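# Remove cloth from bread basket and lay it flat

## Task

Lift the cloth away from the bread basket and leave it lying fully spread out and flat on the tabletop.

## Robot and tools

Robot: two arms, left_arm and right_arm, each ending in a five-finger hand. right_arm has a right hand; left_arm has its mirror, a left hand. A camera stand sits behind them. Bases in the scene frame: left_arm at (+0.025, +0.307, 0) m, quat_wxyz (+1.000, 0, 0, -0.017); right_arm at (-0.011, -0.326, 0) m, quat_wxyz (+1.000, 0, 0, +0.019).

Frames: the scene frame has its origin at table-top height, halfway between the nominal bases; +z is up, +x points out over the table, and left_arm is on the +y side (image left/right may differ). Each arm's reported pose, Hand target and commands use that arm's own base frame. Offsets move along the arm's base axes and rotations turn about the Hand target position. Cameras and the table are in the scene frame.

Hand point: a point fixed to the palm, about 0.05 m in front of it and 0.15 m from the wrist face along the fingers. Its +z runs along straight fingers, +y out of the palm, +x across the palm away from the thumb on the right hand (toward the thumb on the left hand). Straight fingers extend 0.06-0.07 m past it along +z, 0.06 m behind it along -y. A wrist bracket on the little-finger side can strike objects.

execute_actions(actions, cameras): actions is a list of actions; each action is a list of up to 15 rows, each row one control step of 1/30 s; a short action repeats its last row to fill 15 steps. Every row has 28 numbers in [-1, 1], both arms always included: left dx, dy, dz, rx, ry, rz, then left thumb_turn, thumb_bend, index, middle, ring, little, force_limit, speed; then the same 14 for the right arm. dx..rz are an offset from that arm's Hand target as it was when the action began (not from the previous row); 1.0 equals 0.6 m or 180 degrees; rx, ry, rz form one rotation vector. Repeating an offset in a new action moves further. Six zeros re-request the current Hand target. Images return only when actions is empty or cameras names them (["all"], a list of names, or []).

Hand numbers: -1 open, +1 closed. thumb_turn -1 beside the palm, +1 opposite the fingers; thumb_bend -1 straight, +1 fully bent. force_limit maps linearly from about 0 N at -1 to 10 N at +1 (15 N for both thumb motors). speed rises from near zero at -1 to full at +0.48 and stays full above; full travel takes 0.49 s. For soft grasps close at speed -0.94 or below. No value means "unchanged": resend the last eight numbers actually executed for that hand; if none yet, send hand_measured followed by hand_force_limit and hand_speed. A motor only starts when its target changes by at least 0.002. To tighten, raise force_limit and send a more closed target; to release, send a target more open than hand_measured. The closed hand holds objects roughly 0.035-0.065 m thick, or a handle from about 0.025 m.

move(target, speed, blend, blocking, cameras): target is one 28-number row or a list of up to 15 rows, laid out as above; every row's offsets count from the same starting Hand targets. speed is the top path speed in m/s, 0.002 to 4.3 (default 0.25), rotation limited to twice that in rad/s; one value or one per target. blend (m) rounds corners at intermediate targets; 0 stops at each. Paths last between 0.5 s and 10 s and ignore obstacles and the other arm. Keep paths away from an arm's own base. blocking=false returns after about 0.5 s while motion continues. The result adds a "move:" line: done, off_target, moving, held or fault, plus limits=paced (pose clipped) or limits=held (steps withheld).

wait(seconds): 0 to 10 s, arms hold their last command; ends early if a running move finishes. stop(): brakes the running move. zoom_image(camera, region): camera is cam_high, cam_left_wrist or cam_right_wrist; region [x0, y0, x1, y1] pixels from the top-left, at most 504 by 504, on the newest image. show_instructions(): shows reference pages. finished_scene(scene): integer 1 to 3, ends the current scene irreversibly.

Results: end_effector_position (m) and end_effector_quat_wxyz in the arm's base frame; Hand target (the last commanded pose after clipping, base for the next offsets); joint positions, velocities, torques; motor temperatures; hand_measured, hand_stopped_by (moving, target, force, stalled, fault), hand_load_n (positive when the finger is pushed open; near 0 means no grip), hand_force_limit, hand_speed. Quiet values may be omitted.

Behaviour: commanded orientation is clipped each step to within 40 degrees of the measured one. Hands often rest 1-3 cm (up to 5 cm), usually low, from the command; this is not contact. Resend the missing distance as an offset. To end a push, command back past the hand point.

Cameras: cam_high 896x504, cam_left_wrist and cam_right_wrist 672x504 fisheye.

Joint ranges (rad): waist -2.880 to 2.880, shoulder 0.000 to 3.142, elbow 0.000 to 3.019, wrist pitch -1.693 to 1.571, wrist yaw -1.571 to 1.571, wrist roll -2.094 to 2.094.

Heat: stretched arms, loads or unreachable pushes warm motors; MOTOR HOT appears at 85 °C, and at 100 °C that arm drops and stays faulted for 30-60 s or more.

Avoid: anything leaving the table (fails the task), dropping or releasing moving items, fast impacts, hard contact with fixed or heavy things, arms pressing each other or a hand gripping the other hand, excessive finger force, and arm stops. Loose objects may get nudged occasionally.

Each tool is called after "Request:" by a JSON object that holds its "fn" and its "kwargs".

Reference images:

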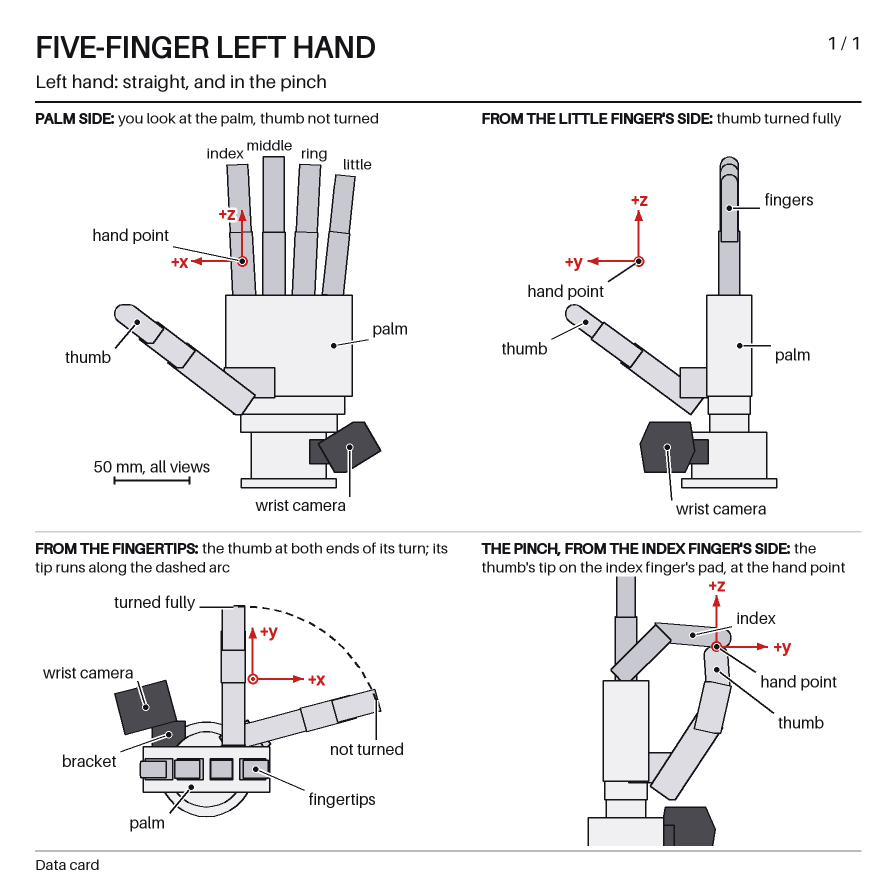

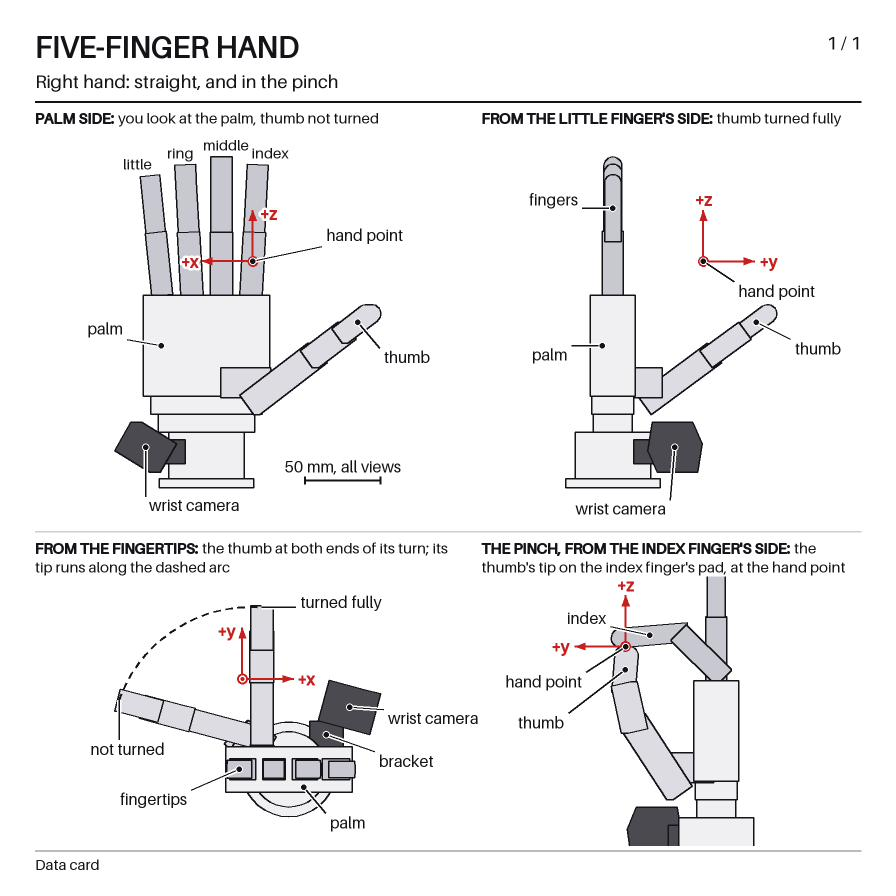

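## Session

Request:
{"fn": "execute_actions", "kwargs": {"actions": []}}

Request:
{"fn": "zoom_image", "kwargs": {"camera": "cam_high", "region": [200, 40, 700, 340]}}

Scene clock: 0.00 s.
left_arm: end_effector_position=(+0.4279, -0.1824, +0.1208) hand_measured=(-1.000, -1.000, -1.000, -1.000, -1.000, -1.000) hand_load_n=(+0.0, +0.0, +0.0, +0.0, +0.0, +0.0) hand_stopped_by=(target, target, target, target, target, target) hand_force_limit=0.00 hand_speed=-0.80 end_effector_quat_wxyz=(-0.021, -0.406, +0.914, +0.006) | right_arm: end_effector_position=(+0.3444, +0.1273, +0.3061) hand_measured=(-1.000, -1.000, -1.000, -1.000, -1.000, -1.000) hand_load_n=(+0.0, +0.0, +0.0, +0.0, +0.0, +0.0) hand_stopped_by=(target, target, target, target, target, target) hand_force_limit=0.00 hand_speed=-0.80 end_effector_quat_wxyz=(-0.408, +0.783, -0.093, +0.461)
Joint positions: left_arm=[-0.376 1.797 1.537 -1.349 0.022 0.359] | right_arm=[0.221 0.594 0.692 -0.362 -0.374 -0.826]
Joint velocities: left_arm=[within noise] | right_arm=[0.005 -0.005 0.002 -0.012 -0.168 -0.022]
Joint torques (N m): no reading
Motor temperatures (°C): left_arm=[30 31 36 30 29 30] | right_arm=[30 30 34 30 32 30]
Heat: left arm: hottest elbow 36 °C; right arm: hottest elbow 34 °C.
Hand target: left_arm +0.4350, -0.1852, +0.1244; -0.016, -0.406, +0.914, +0.000 | right_arm +0.3472, +0.1280, +0.3238; -0.412, +0.774, -0.088, +0.472

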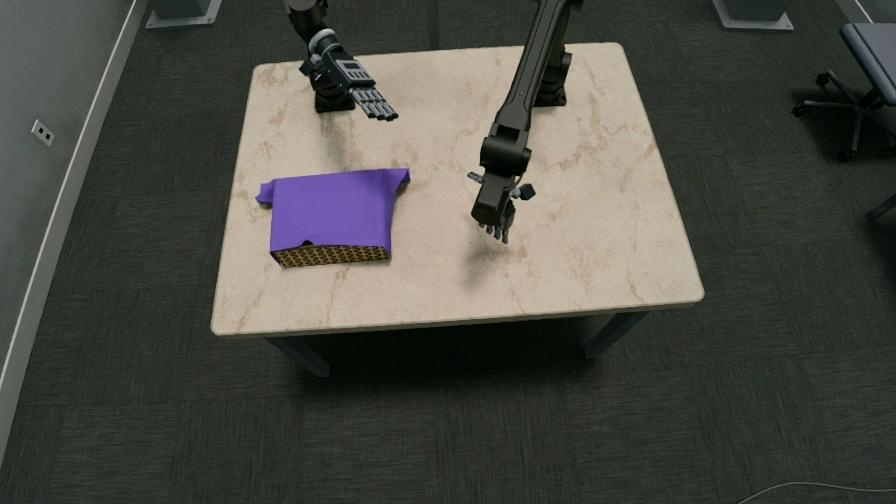

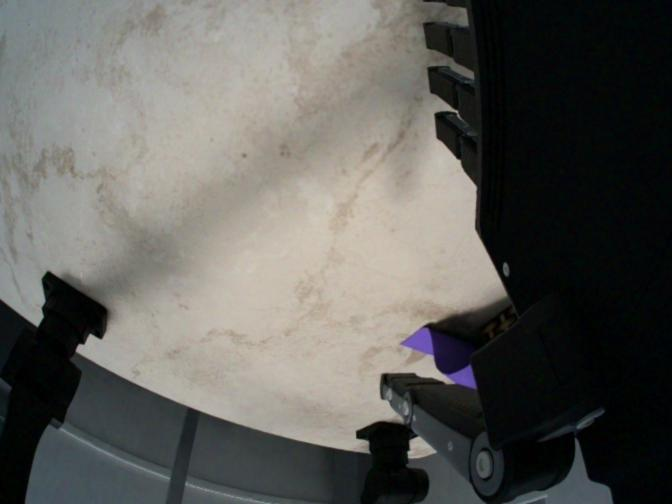

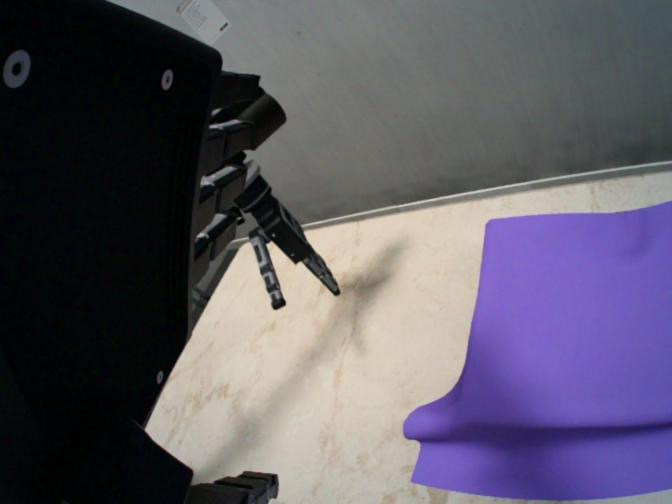

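Scaled by 1.008 from the camera's 896x504 image, which has a finer 1280x720 frame.

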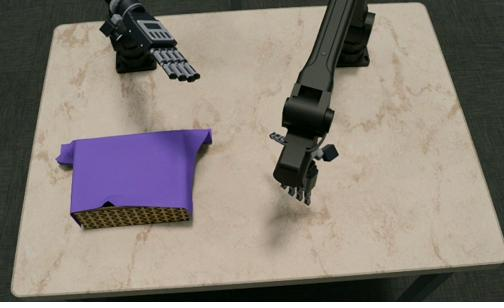

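Request:
{"fn": "zoom_image", "kwargs": {"camera": "cam_high", "region": [240, 150, 430, 280]}}

Scaled by 2.653 from the camera's 896x504 image, which has a finer 1280x720 frame.

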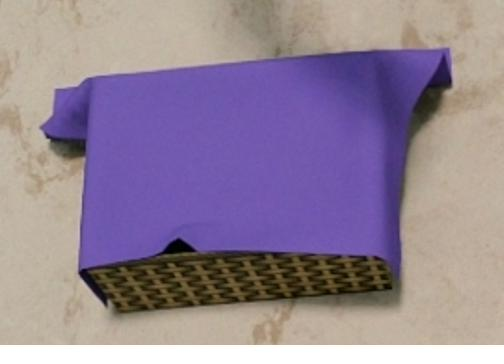

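Request:
{"fn": "move", "kwargs": {"target": [[-0.274,-0.446,0.126,-0.0849,-0.2459,0.2248,-1,-1,-0.2,-0.2,-0.2,-0.2,0,0,-0.093,-0.430,-0.206,0.1533,0.2349,-0.2946,-1,-1,-0.2,-0.2,-0.2,-0.2,0,0],[-0.274,-0.446,-0.09,-0.0849,-0.2459,0.2248,-1,-1,-0.2,-0.2,-0.2,-0.2,0,0,-0.093,-0.430,-0.415,0.1533,0.2349,-0.2946,-1,-1,-0.2,-0.2,-0.2,-0.2,0,0]], "cameras": ["all"], "speed": [0.3,0.2], "blend": [0.02,0]}}

Request:
{"fn": "zoom_image", "kwargs": {"camera": "cam_high", "region": [220, 120, 450, 280]}}

Scene clock: 4.17 s.
left_arm: end_effector_position=(+0.2675, -0.4495, +0.0713) hand_measured=(-1.000, -1.000, -0.200, -0.200, -0.200, -0.200) hand_load_n=(+0.0, +0.0, +0.0, +0.0, +0.0, +0.0) hand_stopped_by=(target, target, target, target, target, target) hand_force_limit=0.00 hand_speed=0.00 end_effector_quat_wxyz=(-0.274, +0.648, -0.659, +0.265) | right_arm: end_effector_position=(+0.2878, -0.1258, +0.0719) hand_measured=(-1.000, -1.000, -0.200, -0.200, -0.200, -0.200) hand_load_n=(+0.0, +0.0, +0.0, +0.0, +0.0, +0.0) hand_stopped_by=(target, target, target, target, target, target) hand_force_limit=0.00 hand_speed=0.00 end_effector_quat_wxyz=(-0.270, +0.659, -0.651, +0.263)
Joint positions: left_arm=[-1.178 1.588 1.077 -0.704 -0.712 -1.028] | right_arm=[-0.679 0.975 0.514 -0.468 -0.465 -0.533]
Joint torques (N m): left_arm=[-0.32 -11.87 8.7 1.33 -0.58 -0.12] | right_arm=[-3.66 -3.84 8.53 2.11 -0.2 0.25]
Heat: left arm: hottest elbow 36 °C; right arm: hottest elbow 35 °C.
Hand target: left_arm +0.2706, -0.4528, +0.0703; -0.271, +0.653, -0.653, +0.270 | right_arm +0.2915, -0.1301, +0.0748; -0.271, +0.653, -0.653, +0.271
Off the commanded pose: left_arm 0.005 m, 1 deg | right_arm 0.006 m, 1 deg.
move: done

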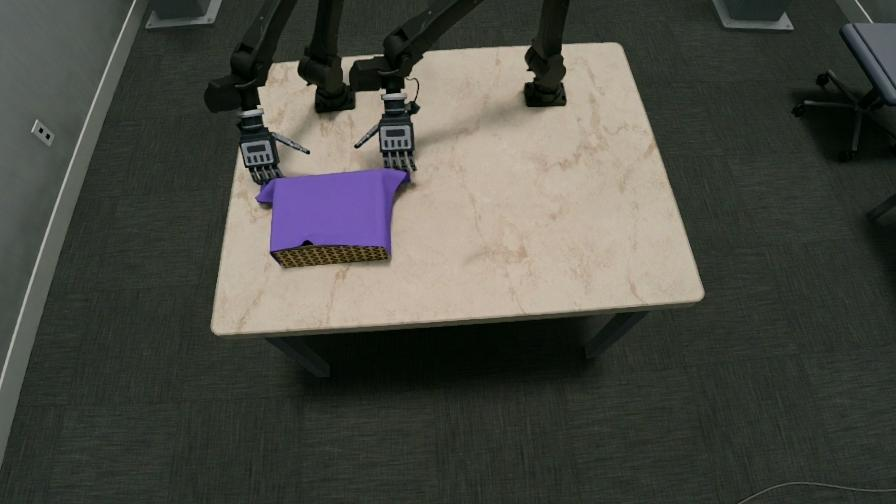

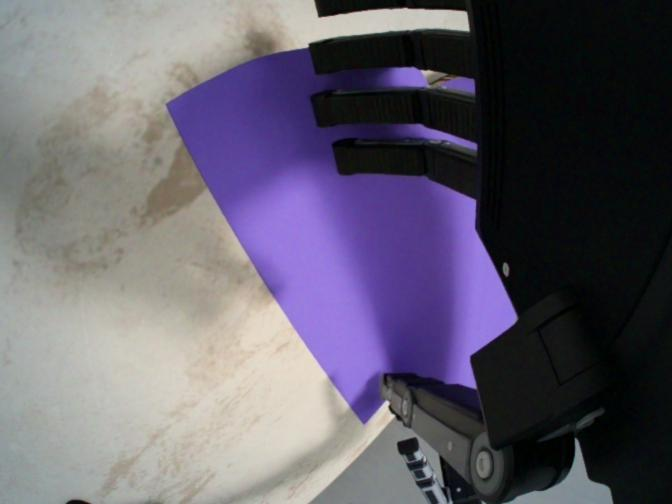

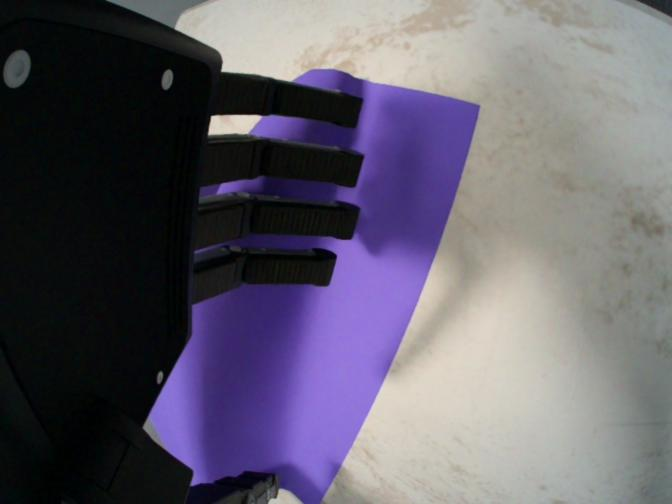

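Scaled by 2.191 from the camera's 896x504 image, which has a finer 1280x720 frame.

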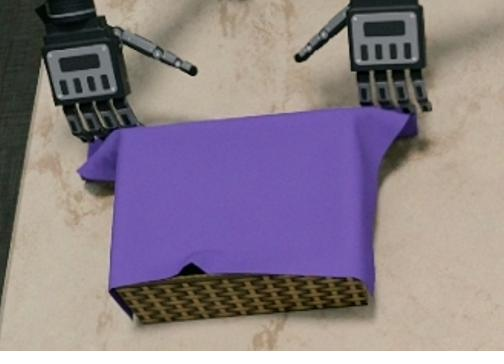

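Request:
{"fn": "move", "kwargs": {"target": [[0,0,-0.085,0,0,0,-1,-1,-0.2,-0.2,-0.2,-0.2,0,0,0,0,-0.065,0,0,0,-1,-1,-0.2,-0.2,-0.2,-0.2,0,0],[0,0,-0.104,0,0,0,-1,-1,-0.2,-0.2,-0.2,-0.2,0,0,0,0,-0.083,0,0,0,-1,-1,-0.2,-0.2,-0.2,-0.2,0,0],[-0.09,0.0,-0.104,0,0,0,-1,-1,-0.2,-0.2,-0.2,-0.2,0,0,-0.09,0.0,-0.083,0,0,0,-1,-1,-0.2,-0.2,-0.2,-0.2,0,0]], "cameras": ["all"], "speed": [0.12,0.06,0.12]}}

Request:
{"fn": "zoom_image", "kwargs": {"camera": "cam_high", "region": [220, 120, 450, 280]}}

Scene clock: 6.77 s.
left_arm: end_effector_position=(+0.2245, -0.4642, +0.0230) hand_measured=(-1.000, -1.000, -0.200, -0.200, -0.200, -0.200) hand_load_n=(+0.0, +0.0, +0.0, -1.0, +0.0, +0.0) hand_stopped_by=(target, target, target, target, target, target) hand_force_limit=0.00 hand_speed=0.00 end_effector_quat_wxyz=(-0.268, +0.655, -0.645, +0.289) | right_arm: end_effector_position=(+0.2485, -0.1348, +0.0358) hand_measured=(-1.000, -1.000, -0.200, -0.200, -0.200, -0.200) hand_load_n=(+0.0, +0.0, +0.0, +0.5, +0.5, +0.0) hand_stopped_by=(target, target, target, target, target, target) hand_force_limit=0.00 hand_speed=0.00 end_effector_quat_wxyz=(-0.277, +0.652, -0.645, +0.287)
Joint positions: left_arm=[-1.285 1.651 0.995 -0.599 -0.759 -1.173] | right_arm=[-0.832 0.939 0.377 -0.377 -0.564 -0.655]
Joint torques (N m): left_arm=[-0.91 -11.75 6.31 0.06 -0.12 -0.08] | right_arm=[-4.07 -2.43 6.5 0.59 -0.03 -0.02]
Heat: left arm: hottest elbow 37 °C; right arm: hottest elbow 35 °C.
Hand target: left_arm +0.2167, -0.4527, +0.0080; -0.271, +0.653, -0.653, +0.270 | right_arm +0.2373, -0.1301, +0.0249; -0.270, +0.653, -0.653, +0.271
Off the commanded pose: left_arm 0.020 m, 2 deg | right_arm 0.016 m, 2 deg.
move: off_target (left_arm, right_arm)

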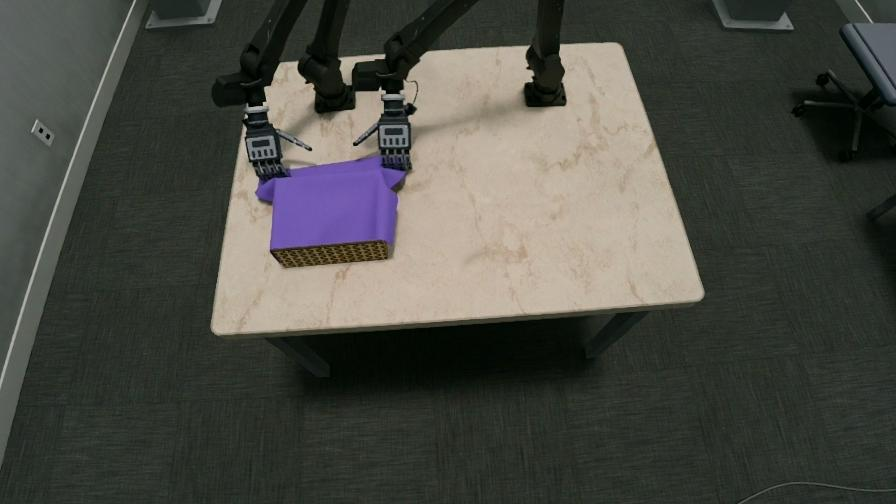

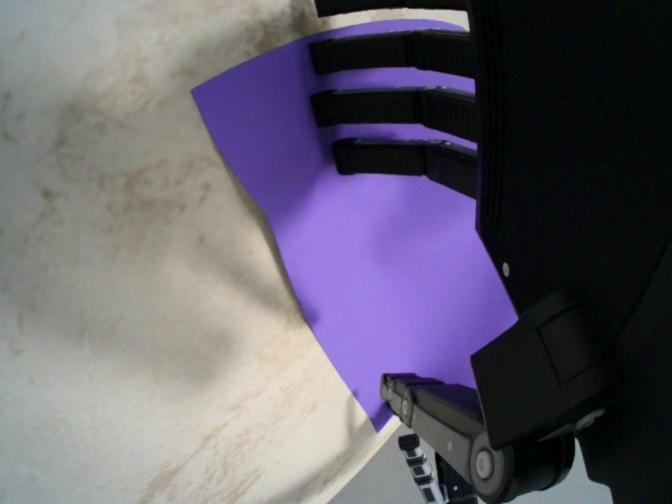

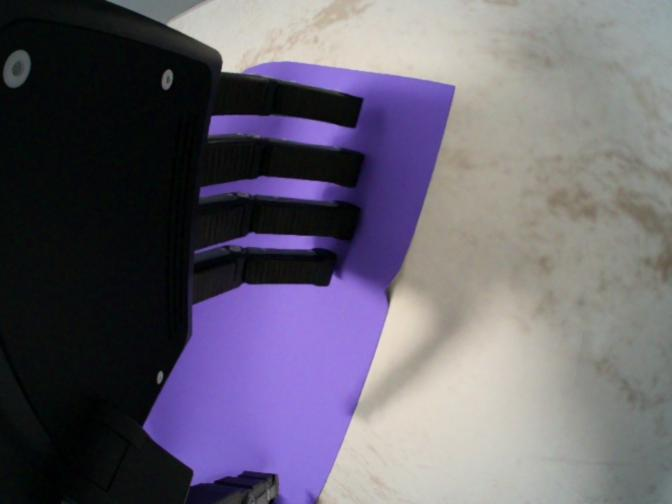

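Scaled by 2.191 from the camera's 896x504 image, which has a finer 1280x720 frame.

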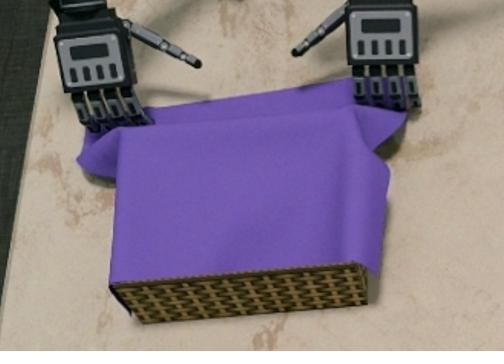

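Request:
{"fn": "move", "kwargs": {"target": [[0.03,0,0.07,0,0,0,-1,-1,-0.2,-0.2,-0.2,-0.2,0,0,0.03,0,0.07,0,0,0,-1,-1,-0.2,-0.2,-0.2,-0.2,0,0],[0.09,0,0.03,0,0,0,-1,-1,-0.2,-0.2,-0.2,-0.2,0,0,0.08,0.01,0.03,0,0,0,-1,-1,-0.2,-0.2,-0.2,-0.2,0,0],[0.09,0,0,0,0,0,-1,-1,-0.2,-0.2,-0.2,-0.2,0,0,0.08,0.01,0,0,0,0,-1,-1,-0.2,-0.2,-0.2,-0.2,0,0],[0.06,0.2,0,0,0,0,-1,-1,-0.2,-0.2,-0.2,-0.2,0,0,0.05,0.21,0,0,0,0,-1,-1,-0.2,-0.2,-0.2,-0.2,0,0]], "cameras": ["all"], "speed": [0.15,0.15,0.06,0.12], "blend": [0.015,0.01,0,0]}}

Request:
{"fn": "zoom_image", "kwargs": {"camera": "cam_high", "region": [220, 120, 500, 280]}}

Scene clock: 9.93 s.
left_arm: end_effector_position=(+0.2563, -0.3450, +0.0224) hand_measured=(-1.000, -1.000, -0.200, -0.200, -0.200, -0.200) hand_load_n=(-0.5, +0.0, +0.0, +0.0, +0.0, +0.0) hand_stopped_by=(target, target, target, target, target, target) hand_force_limit=0.00 hand_speed=0.00 end_effector_quat_wxyz=(-0.267, +0.657, -0.644, +0.287) | right_arm: end_effector_position=(+0.2785, -0.0093, +0.0365) hand_measured=(-1.000, -1.000, -0.200, -0.200, -0.200, -0.200) hand_load_n=(+0.0, +0.0, +0.0, -0.5, +0.0, +0.0) hand_stopped_by=(target, target, target, target, target, target) hand_force_limit=0.00 hand_speed=0.00 end_effector_quat_wxyz=(-0.278, +0.651, -0.645, +0.289)
Joint positions: left_arm=[-1.098 1.401 0.688 -0.395 -0.686 -0.95] | right_arm=[-0.205 0.728 0.268 -0.295 -0.139 -0.153]
Joint torques (N m): left_arm=[0.03 -7.65 6.06 1.06 -0.17 0.16] | right_arm=[-2.73 -0.73 7.13 0.99 0.01 0.3]
Heat: left arm: hottest elbow 37 °C; right arm: hottest elbow 35 °C.
Hand target: left_arm +0.2528, -0.3327, +0.0080; -0.271, +0.653, -0.653, +0.270 | right_arm +0.2673, -0.0040, +0.0250; -0.270, +0.653, -0.653, +0.271
Off the commanded pose: left_arm 0.019 m, 2 deg | right_arm 0.017 m, 2 deg.
move: off_target (left_arm, right_arm); blend cut to 0.009 m at target 2

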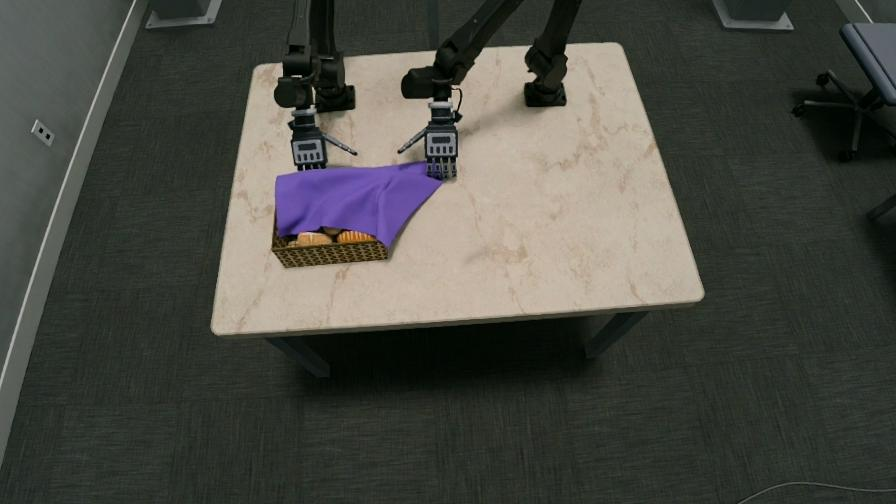

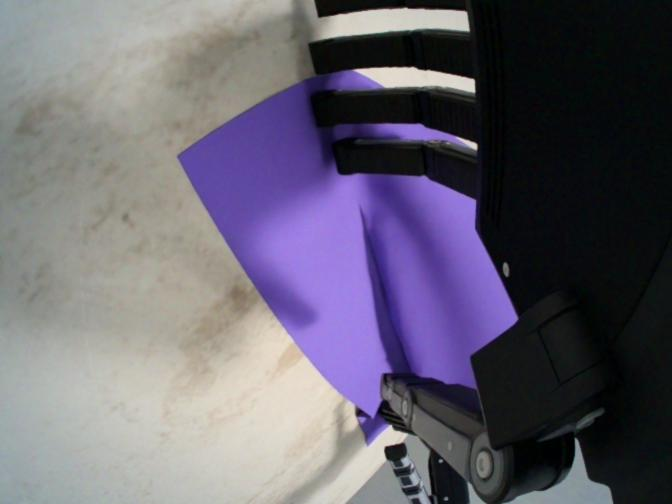

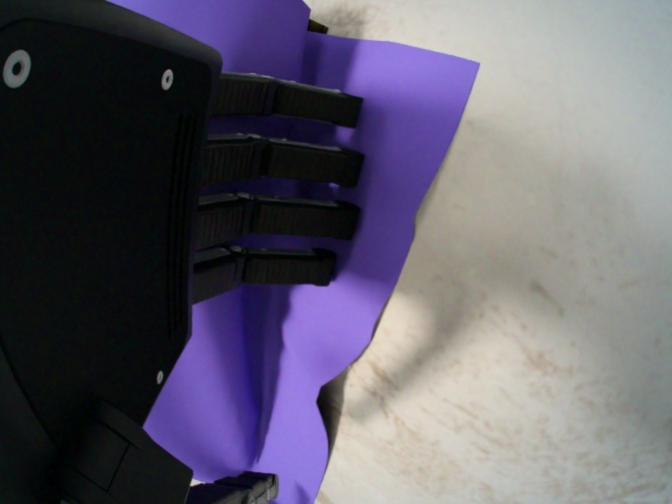

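Scaled by 1.800 from the camera's 896x504 image, which has a finer 1280x720 frame.

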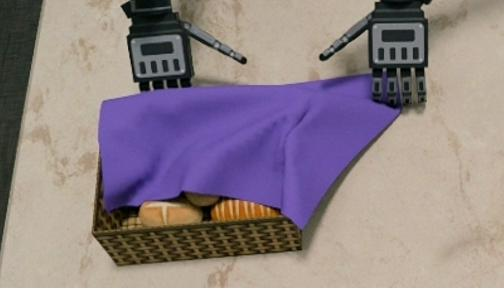

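Request:
{"fn": "move", "kwargs": {"target": [[-0.04,0.27,0,0,0,0,-1,-1,-0.2,-0.2,-0.2,-0.2,0,0,-0.05,0.25,0,0,0,0,-1,-1,-0.2,-0.2,-0.2,-0.2,0,0],[-0.01,0.56,0,0,0,0,-1,-1,-0.2,-0.2,-0.2,-0.2,0,0,-0.02,0.54,0,0,0,0,-1,-1,-0.2,-0.2,-0.2,-0.2,0,0]], "cameras": ["all"], "speed": 0.12, "blend": [0.03,0]}}

Request:
{"fn": "zoom_image", "kwargs": {"camera": "cam_high", "region": [280, 120, 600, 300]}}

Scene clock: 13.70 s.
left_arm: end_effector_position=(+0.2542, -0.0042, +0.0210) hand_measured=(-1.000, -1.000, -0.200, -0.200, -0.200, -0.200) hand_load_n=(+0.0, +0.0, +0.0, -1.0, +0.0, +0.0) hand_stopped_by=(target, target, target, target, target, target) hand_force_limit=0.00 hand_speed=0.00 end_effector_quat_wxyz=(-0.275, +0.650, -0.645, +0.292) | right_arm: end_effector_position=(+0.2610, +0.3220, +0.0371) hand_measured=(-1.000, -1.000, -0.200, -0.200, -0.200, -0.200) hand_load_n=(+0.0, +0.0, +0.0, +0.0, +0.0, +0.0) hand_stopped_by=(target, target, target, target, target, target) hand_force_limit=0.00 hand_speed=0.00 end_effector_quat_wxyz=(-0.291, +0.642, -0.656, +0.269)
Joint positions: left_arm=[0.206 0.629 0.193 -0.322 0.17 0.124] | right_arm=[1.059 1.315 0.649 -0.406 0.675 0.904]
Joint torques (N m): left_arm=[0.56 1.73 8.98 1.31 -0.59 0.28] | right_arm=[-2.78 -5.3 7.57 0.31 0.22 0.15]
Heat: left arm: hottest elbow 37 °C; right arm: hottest elbow 35 °C.
Hand target: left_arm +0.2468, +0.0033, +0.0079; -0.271, +0.653, -0.653, +0.270 | right_arm +0.2554, +0.3199, +0.0249; -0.270, +0.653, -0.653, +0.271
Off the commanded pose: left_arm 0.017 m, 3 deg | right_arm 0.014 m, 3 deg.
move: off_target (left_arm, right_arm)

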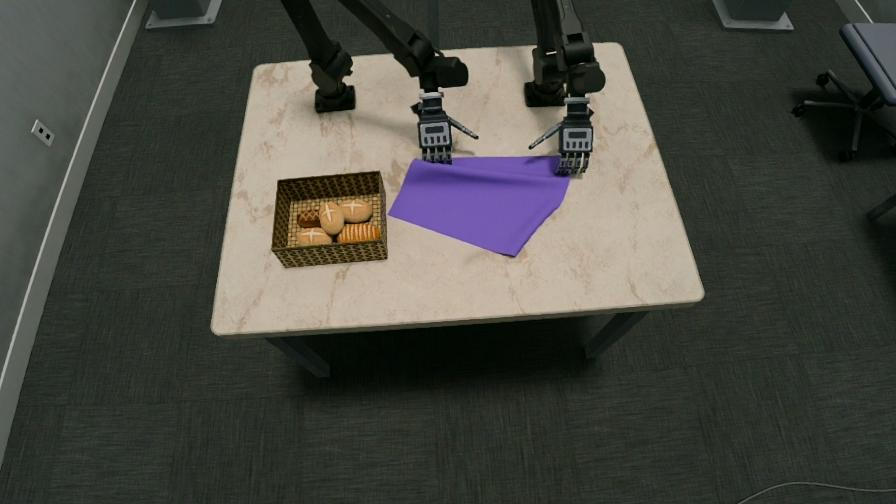

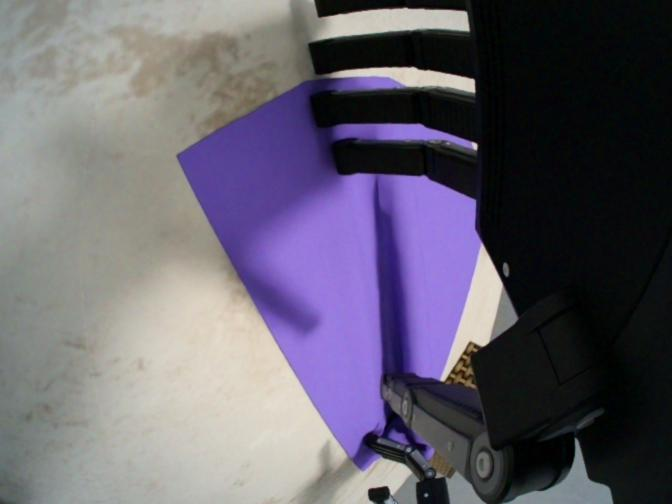

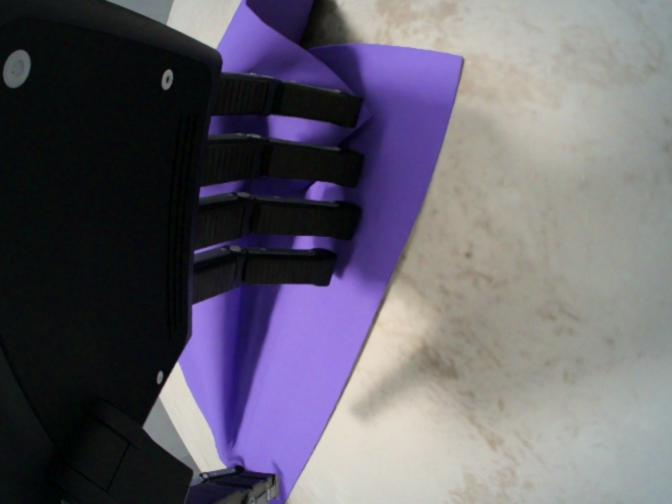

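Scaled by 1.575 from the camera's 896x504 image, which has a finer 1280x720 frame.

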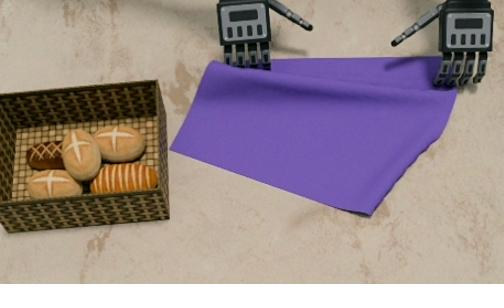

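Request:
{"fn": "move", "kwargs": {"target": [[0,0,0.15,0,0,0,-1,-1,-0.2,-0.2,-0.2,-0.2,0,0,0.0,0.0,0.15,0,0,0,-1,-1,-0.2,-0.2,-0.2,-0.2,0,0]], "cameras": ["all"], "speed": 0.12}}

Request:
{"fn": "zoom_image", "kwargs": {"camera": "cam_high", "region": [360, 110, 620, 290]}}

Scene clock: 15.10 s.
left_arm: end_effector_position=(+0.2362, -0.0021, +0.0730) hand_measured=(-1.000, -1.000, -0.200, -0.200, -0.200, -0.200) hand_load_n=(+0.0, +0.0, +0.0, +0.0, +0.0, +0.0) hand_stopped_by=(target, target, target, target, target, target) hand_force_limit=0.00 hand_speed=0.00 end_effector_quat_wxyz=(-0.252, +0.661, -0.657, +0.261) | right_arm: end_effector_position=(+0.2502, +0.3058, +0.0967) hand_measured=(-1.000, -1.000, -0.200, -0.200, -0.200, -0.200) hand_load_n=(+0.0, +0.0, +0.0, +0.0, +0.0, +0.0) hand_stopped_by=(target, target, target, target, target, target) hand_force_limit=0.00 hand_speed=0.00 end_effector_quat_wxyz=(-0.254, +0.658, -0.653, +0.276)
Joint positions: left_arm=[0.209 0.519 0.345 -0.666 0.151 0.145] | right_arm=[1.059 1.196 0.761 -0.719 0.667 0.906]
Joint torques (N m): left_arm=[0.26 -0.56 14.28 0.77 0.17 0.1] | right_arm=[-2.96 -7 11.19 0.83 0.5 0.13]
Heat: left arm: hottest elbow 37 °C; right arm: hottest elbow 35 °C.
Hand target: left_arm +0.2467, +0.0032, +0.0978; -0.271, +0.653, -0.653, +0.270 | right_arm +0.2554, +0.3199, +0.1150; -0.271, +0.653, -0.653, +0.271
Off the commanded pose: left_arm 0.028 m, 3 deg | right_arm 0.024 m, 2 deg.
move: off_target (left_arm, right_arm)

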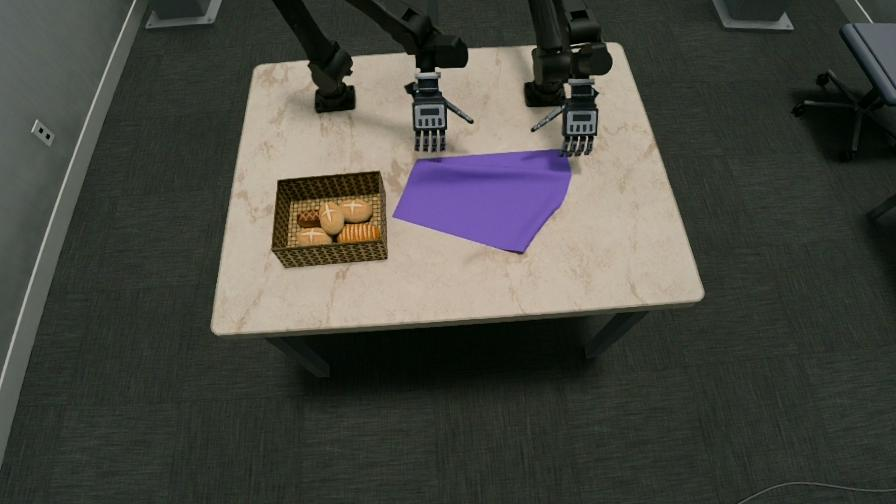

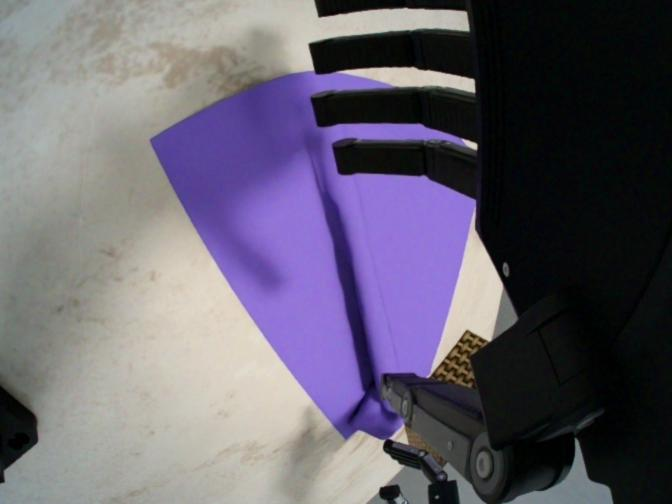

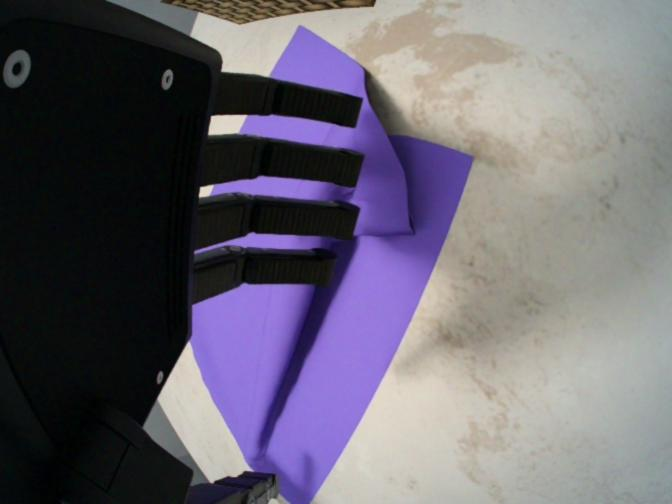

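Scaled by 1.938 from the camera's 896x504 image, which has a finer 1280x720 frame.

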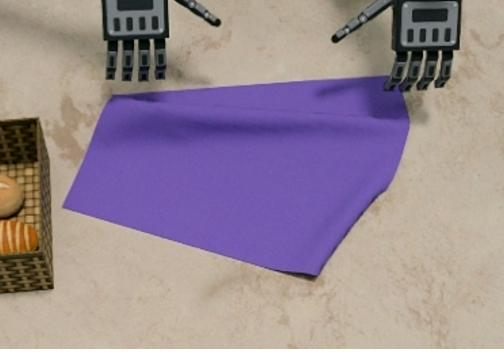

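Request:
{"fn": "move", "kwargs": {"target": [[0.305,-0.3095,0.02,0,0,0,1,-1,-0.2,-0.2,-0.2,-0.2,0,0.4,0.2415,-0.048,0.0,0,0,0,1,-1,-0.2,-0.2,-0.2,-0.2,0,0.4],[0.305,-0.3095,-0.11,0,0,0,1,-1,-0.2,-0.2,-0.2,-0.2,0,0.4,0.2415,-0.048,-0.12,0,0,0,1,-1,-0.2,-0.2,-0.2,-0.2,0,0.4],[0.305,-0.3095,-0.15,0,0,0,1,-1,-0.2,-0.2,-0.2,-0.2,0,0.4,0.2415,-0.048,-0.15,0,0,0,1,-1,-0.2,-0.2,-0.2,-0.2,0,0.4],[0.398,-0.1065,-0.15,0,0,0,1,-1,-0.2,-0.2,-0.2,-0.2,0,0.4,0.4945,0.026,-0.15,0,0,0,1,-1,-0.2,-0.2,-0.2,-0.2,0,0.4]], "cameras": ["all"], "speed": [0.25,0.12,0.06,0.12], "blend": [0.015,0.01,0,0]}}

Request:
{"fn": "zoom_image", "kwargs": {"camera": "cam_high", "region": [360, 110, 640, 300]}}

Scene clock: 20.10 s.
left_arm: end_effector_position=(+0.4816, -0.0758, +0.0226) hand_measured=(+1.000, -1.000, -0.200, -0.200, -0.200, -0.200) hand_load_n=(+0.0, +0.0, +0.0, -0.5, +0.0, -0.5) hand_stopped_by=(target, target, target, target, target, target) hand_force_limit=0.00 hand_speed=0.40 end_effector_quat_wxyz=(-0.266, +0.652, -0.647, +0.292) | right_arm: end_effector_position=(+0.5421, +0.3536, +0.0443) hand_measured=(+1.000, -1.000, -0.200, -0.200, -0.200, -0.200) hand_load_n=(+0.0, +0.0, +0.0, -1.0, +0.0, +0.0) hand_stopped_by=(target, target, target, target, target, target) hand_force_limit=0.00 hand_speed=0.40 end_effector_quat_wxyz=(-0.299, +0.647, -0.650, +0.263)
Joint positions: left_arm=[-0.097 1.479 0.715 0.005 -0.039 -0.089] | right_arm=[0.616 1.797 1.214 -0.25 0.395 0.466]
Joint torques (N m): left_arm=[1.2 -7.12 9.21 1.33 -0.69 0.33] | right_arm=[-5.25 -12.75 9.33 0.66 0.54 -0.15]
Heat: left arm: hottest elbow 38 °C; right arm: hottest elbow 36 °C.
Hand target: left_arm +0.4857, -0.0605, +0.0081; -0.271, +0.653, -0.653, +0.270 | right_arm +0.5520, +0.3357, +0.0249; -0.271, +0.653, -0.653, +0.271
Off the commanded pose: left_arm 0.022 m, 3 deg | right_arm 0.028 m, 3 deg.
move: off_target (left_arm, right_arm)

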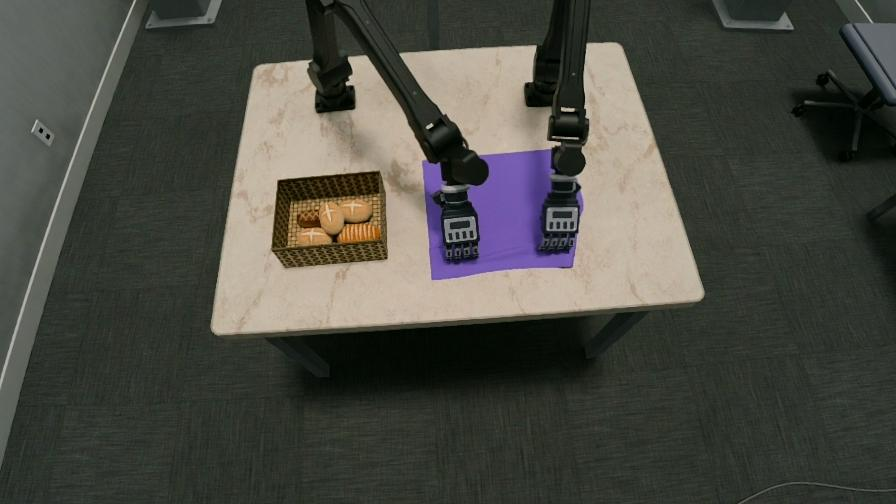

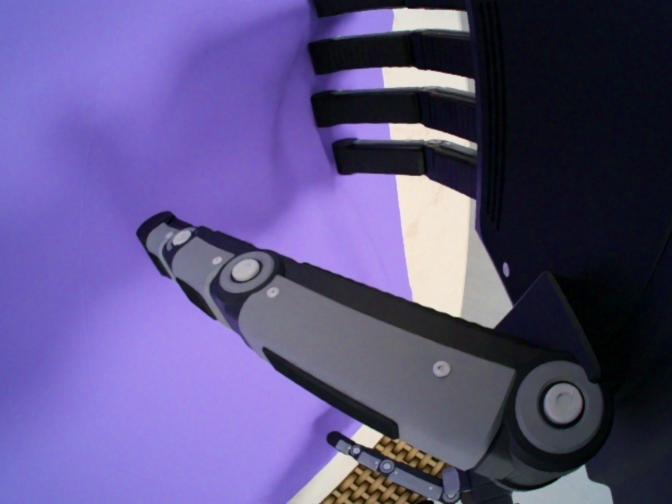

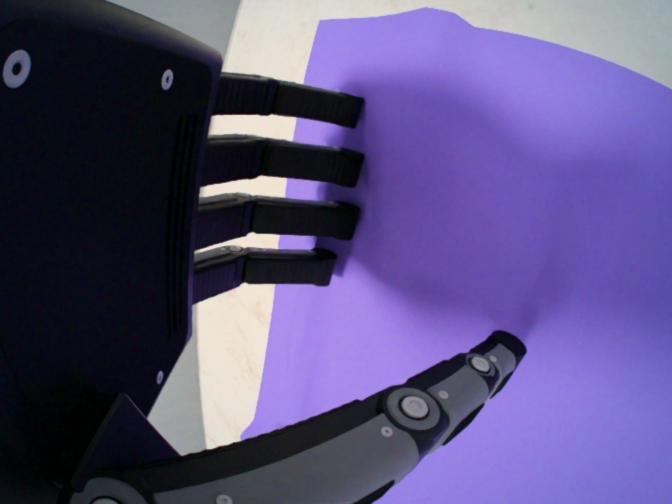

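Scaled by 1.800 from the camera's 896x504 image, which has a finer 1280x720 frame.

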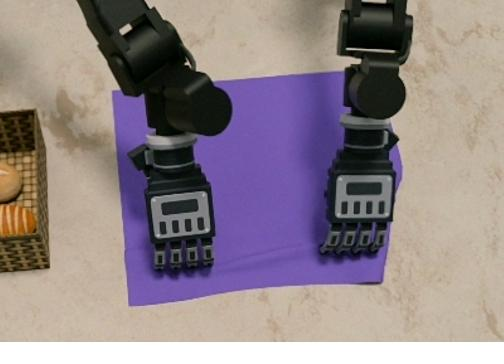

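Excellent. Lift and retreat.

Request:
{"fn": "move", "kwargs": {"target": [[0,0,0.16,0,0,0,1,-1,-0.2,-0.2,-0.2,-0.2,0,0.4,0,0.0,0.16,0,0,0,1,-1,-0.2,-0.2,-0.2,-0.2,0,0.4],[-0.35,0.12,0.3,0,0,0,1,-1,-0.2,-0.2,-0.2,-0.2,0,0.4,-0.35,-0.3,0.3,0,0,0,1,-1,-0.2,-0.2,-0.2,-0.2,0,0.4]], "cameras": ["all"], "speed": [0.15,0.3], "blend": [0.03,0]}}

Request:
{"fn": "zoom_image", "kwargs": {"camera": "cam_high", "region": [360, 110, 640, 300]}}

Scene clock: 22.57 s.
left_arm: end_effector_position=(+0.2792, +0.0103, +0.1937) hand_measured=(+1.000, -1.000, -0.200, -0.200, -0.200, -0.200) hand_load_n=(+0.0, +0.0, +0.0, +0.0, +0.0, +0.0) hand_stopped_by=(target, target, target, target, target, target) hand_force_limit=0.00 hand_speed=0.40 end_effector_quat_wxyz=(-0.278, +0.652, -0.649, +0.278) | right_arm: end_effector_position=(+0.3430, +0.1587, +0.2111) hand_measured=(+1.000, -1.000, -0.200, -0.200, -0.200, -0.200) hand_load_n=(+0.0, +0.0, +0.0, +0.0, +0.0, +0.0) hand_stopped_by=(target, target, target, target, target, target) hand_force_limit=0.00 hand_speed=0.40 end_effector_quat_wxyz=(-0.281, +0.648, -0.654, +0.272)
Joint positions: left_arm=[0.225 0.61 0.663 -0.827 0.159 0.153] | right_arm=[0.476 0.913 0.838 -0.748 0.329 0.355]
Joint torques (N m): left_arm=[-0.21 -0.38 10.21 0.88 0.15 0.06] | right_arm=[-3.9 -3.37 9.01 1.4 0.12 -0.02]
Heat: left arm: hottest elbow 39 °C; right arm: hottest elbow 36 °C.
Hand target: left_arm +0.2757, +0.0115, +0.1880; -0.271, +0.653, -0.653, +0.270 | right_arm +0.3421, +0.1556, +0.2049; -0.270, +0.653, -0.653, +0.271
Off the commanded pose: left_arm 0.007 m, 1 deg | right_arm 0.007 m, 1 deg.
move: done

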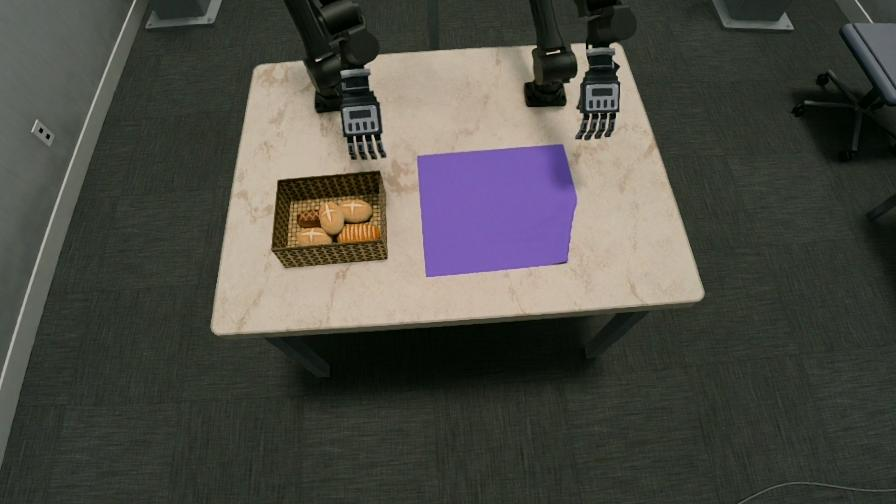

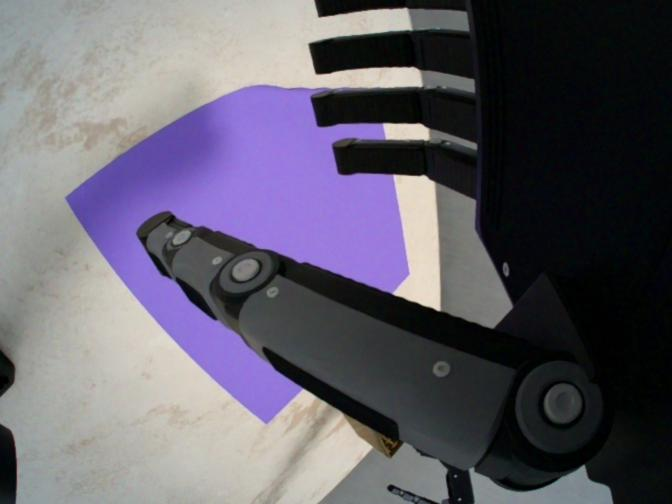

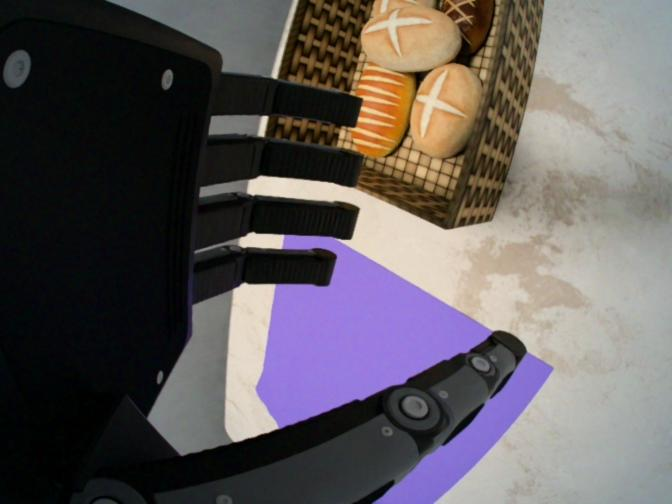

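Scaled by 1.800 from the camera's 896x504 image, which has a finer 1280x720 frame.

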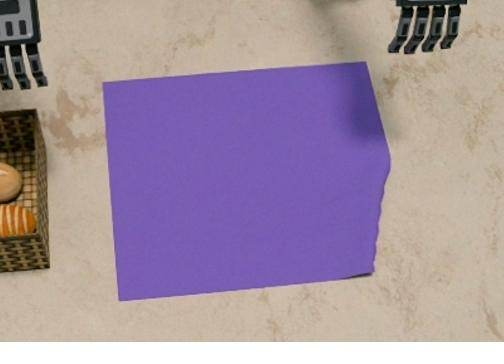

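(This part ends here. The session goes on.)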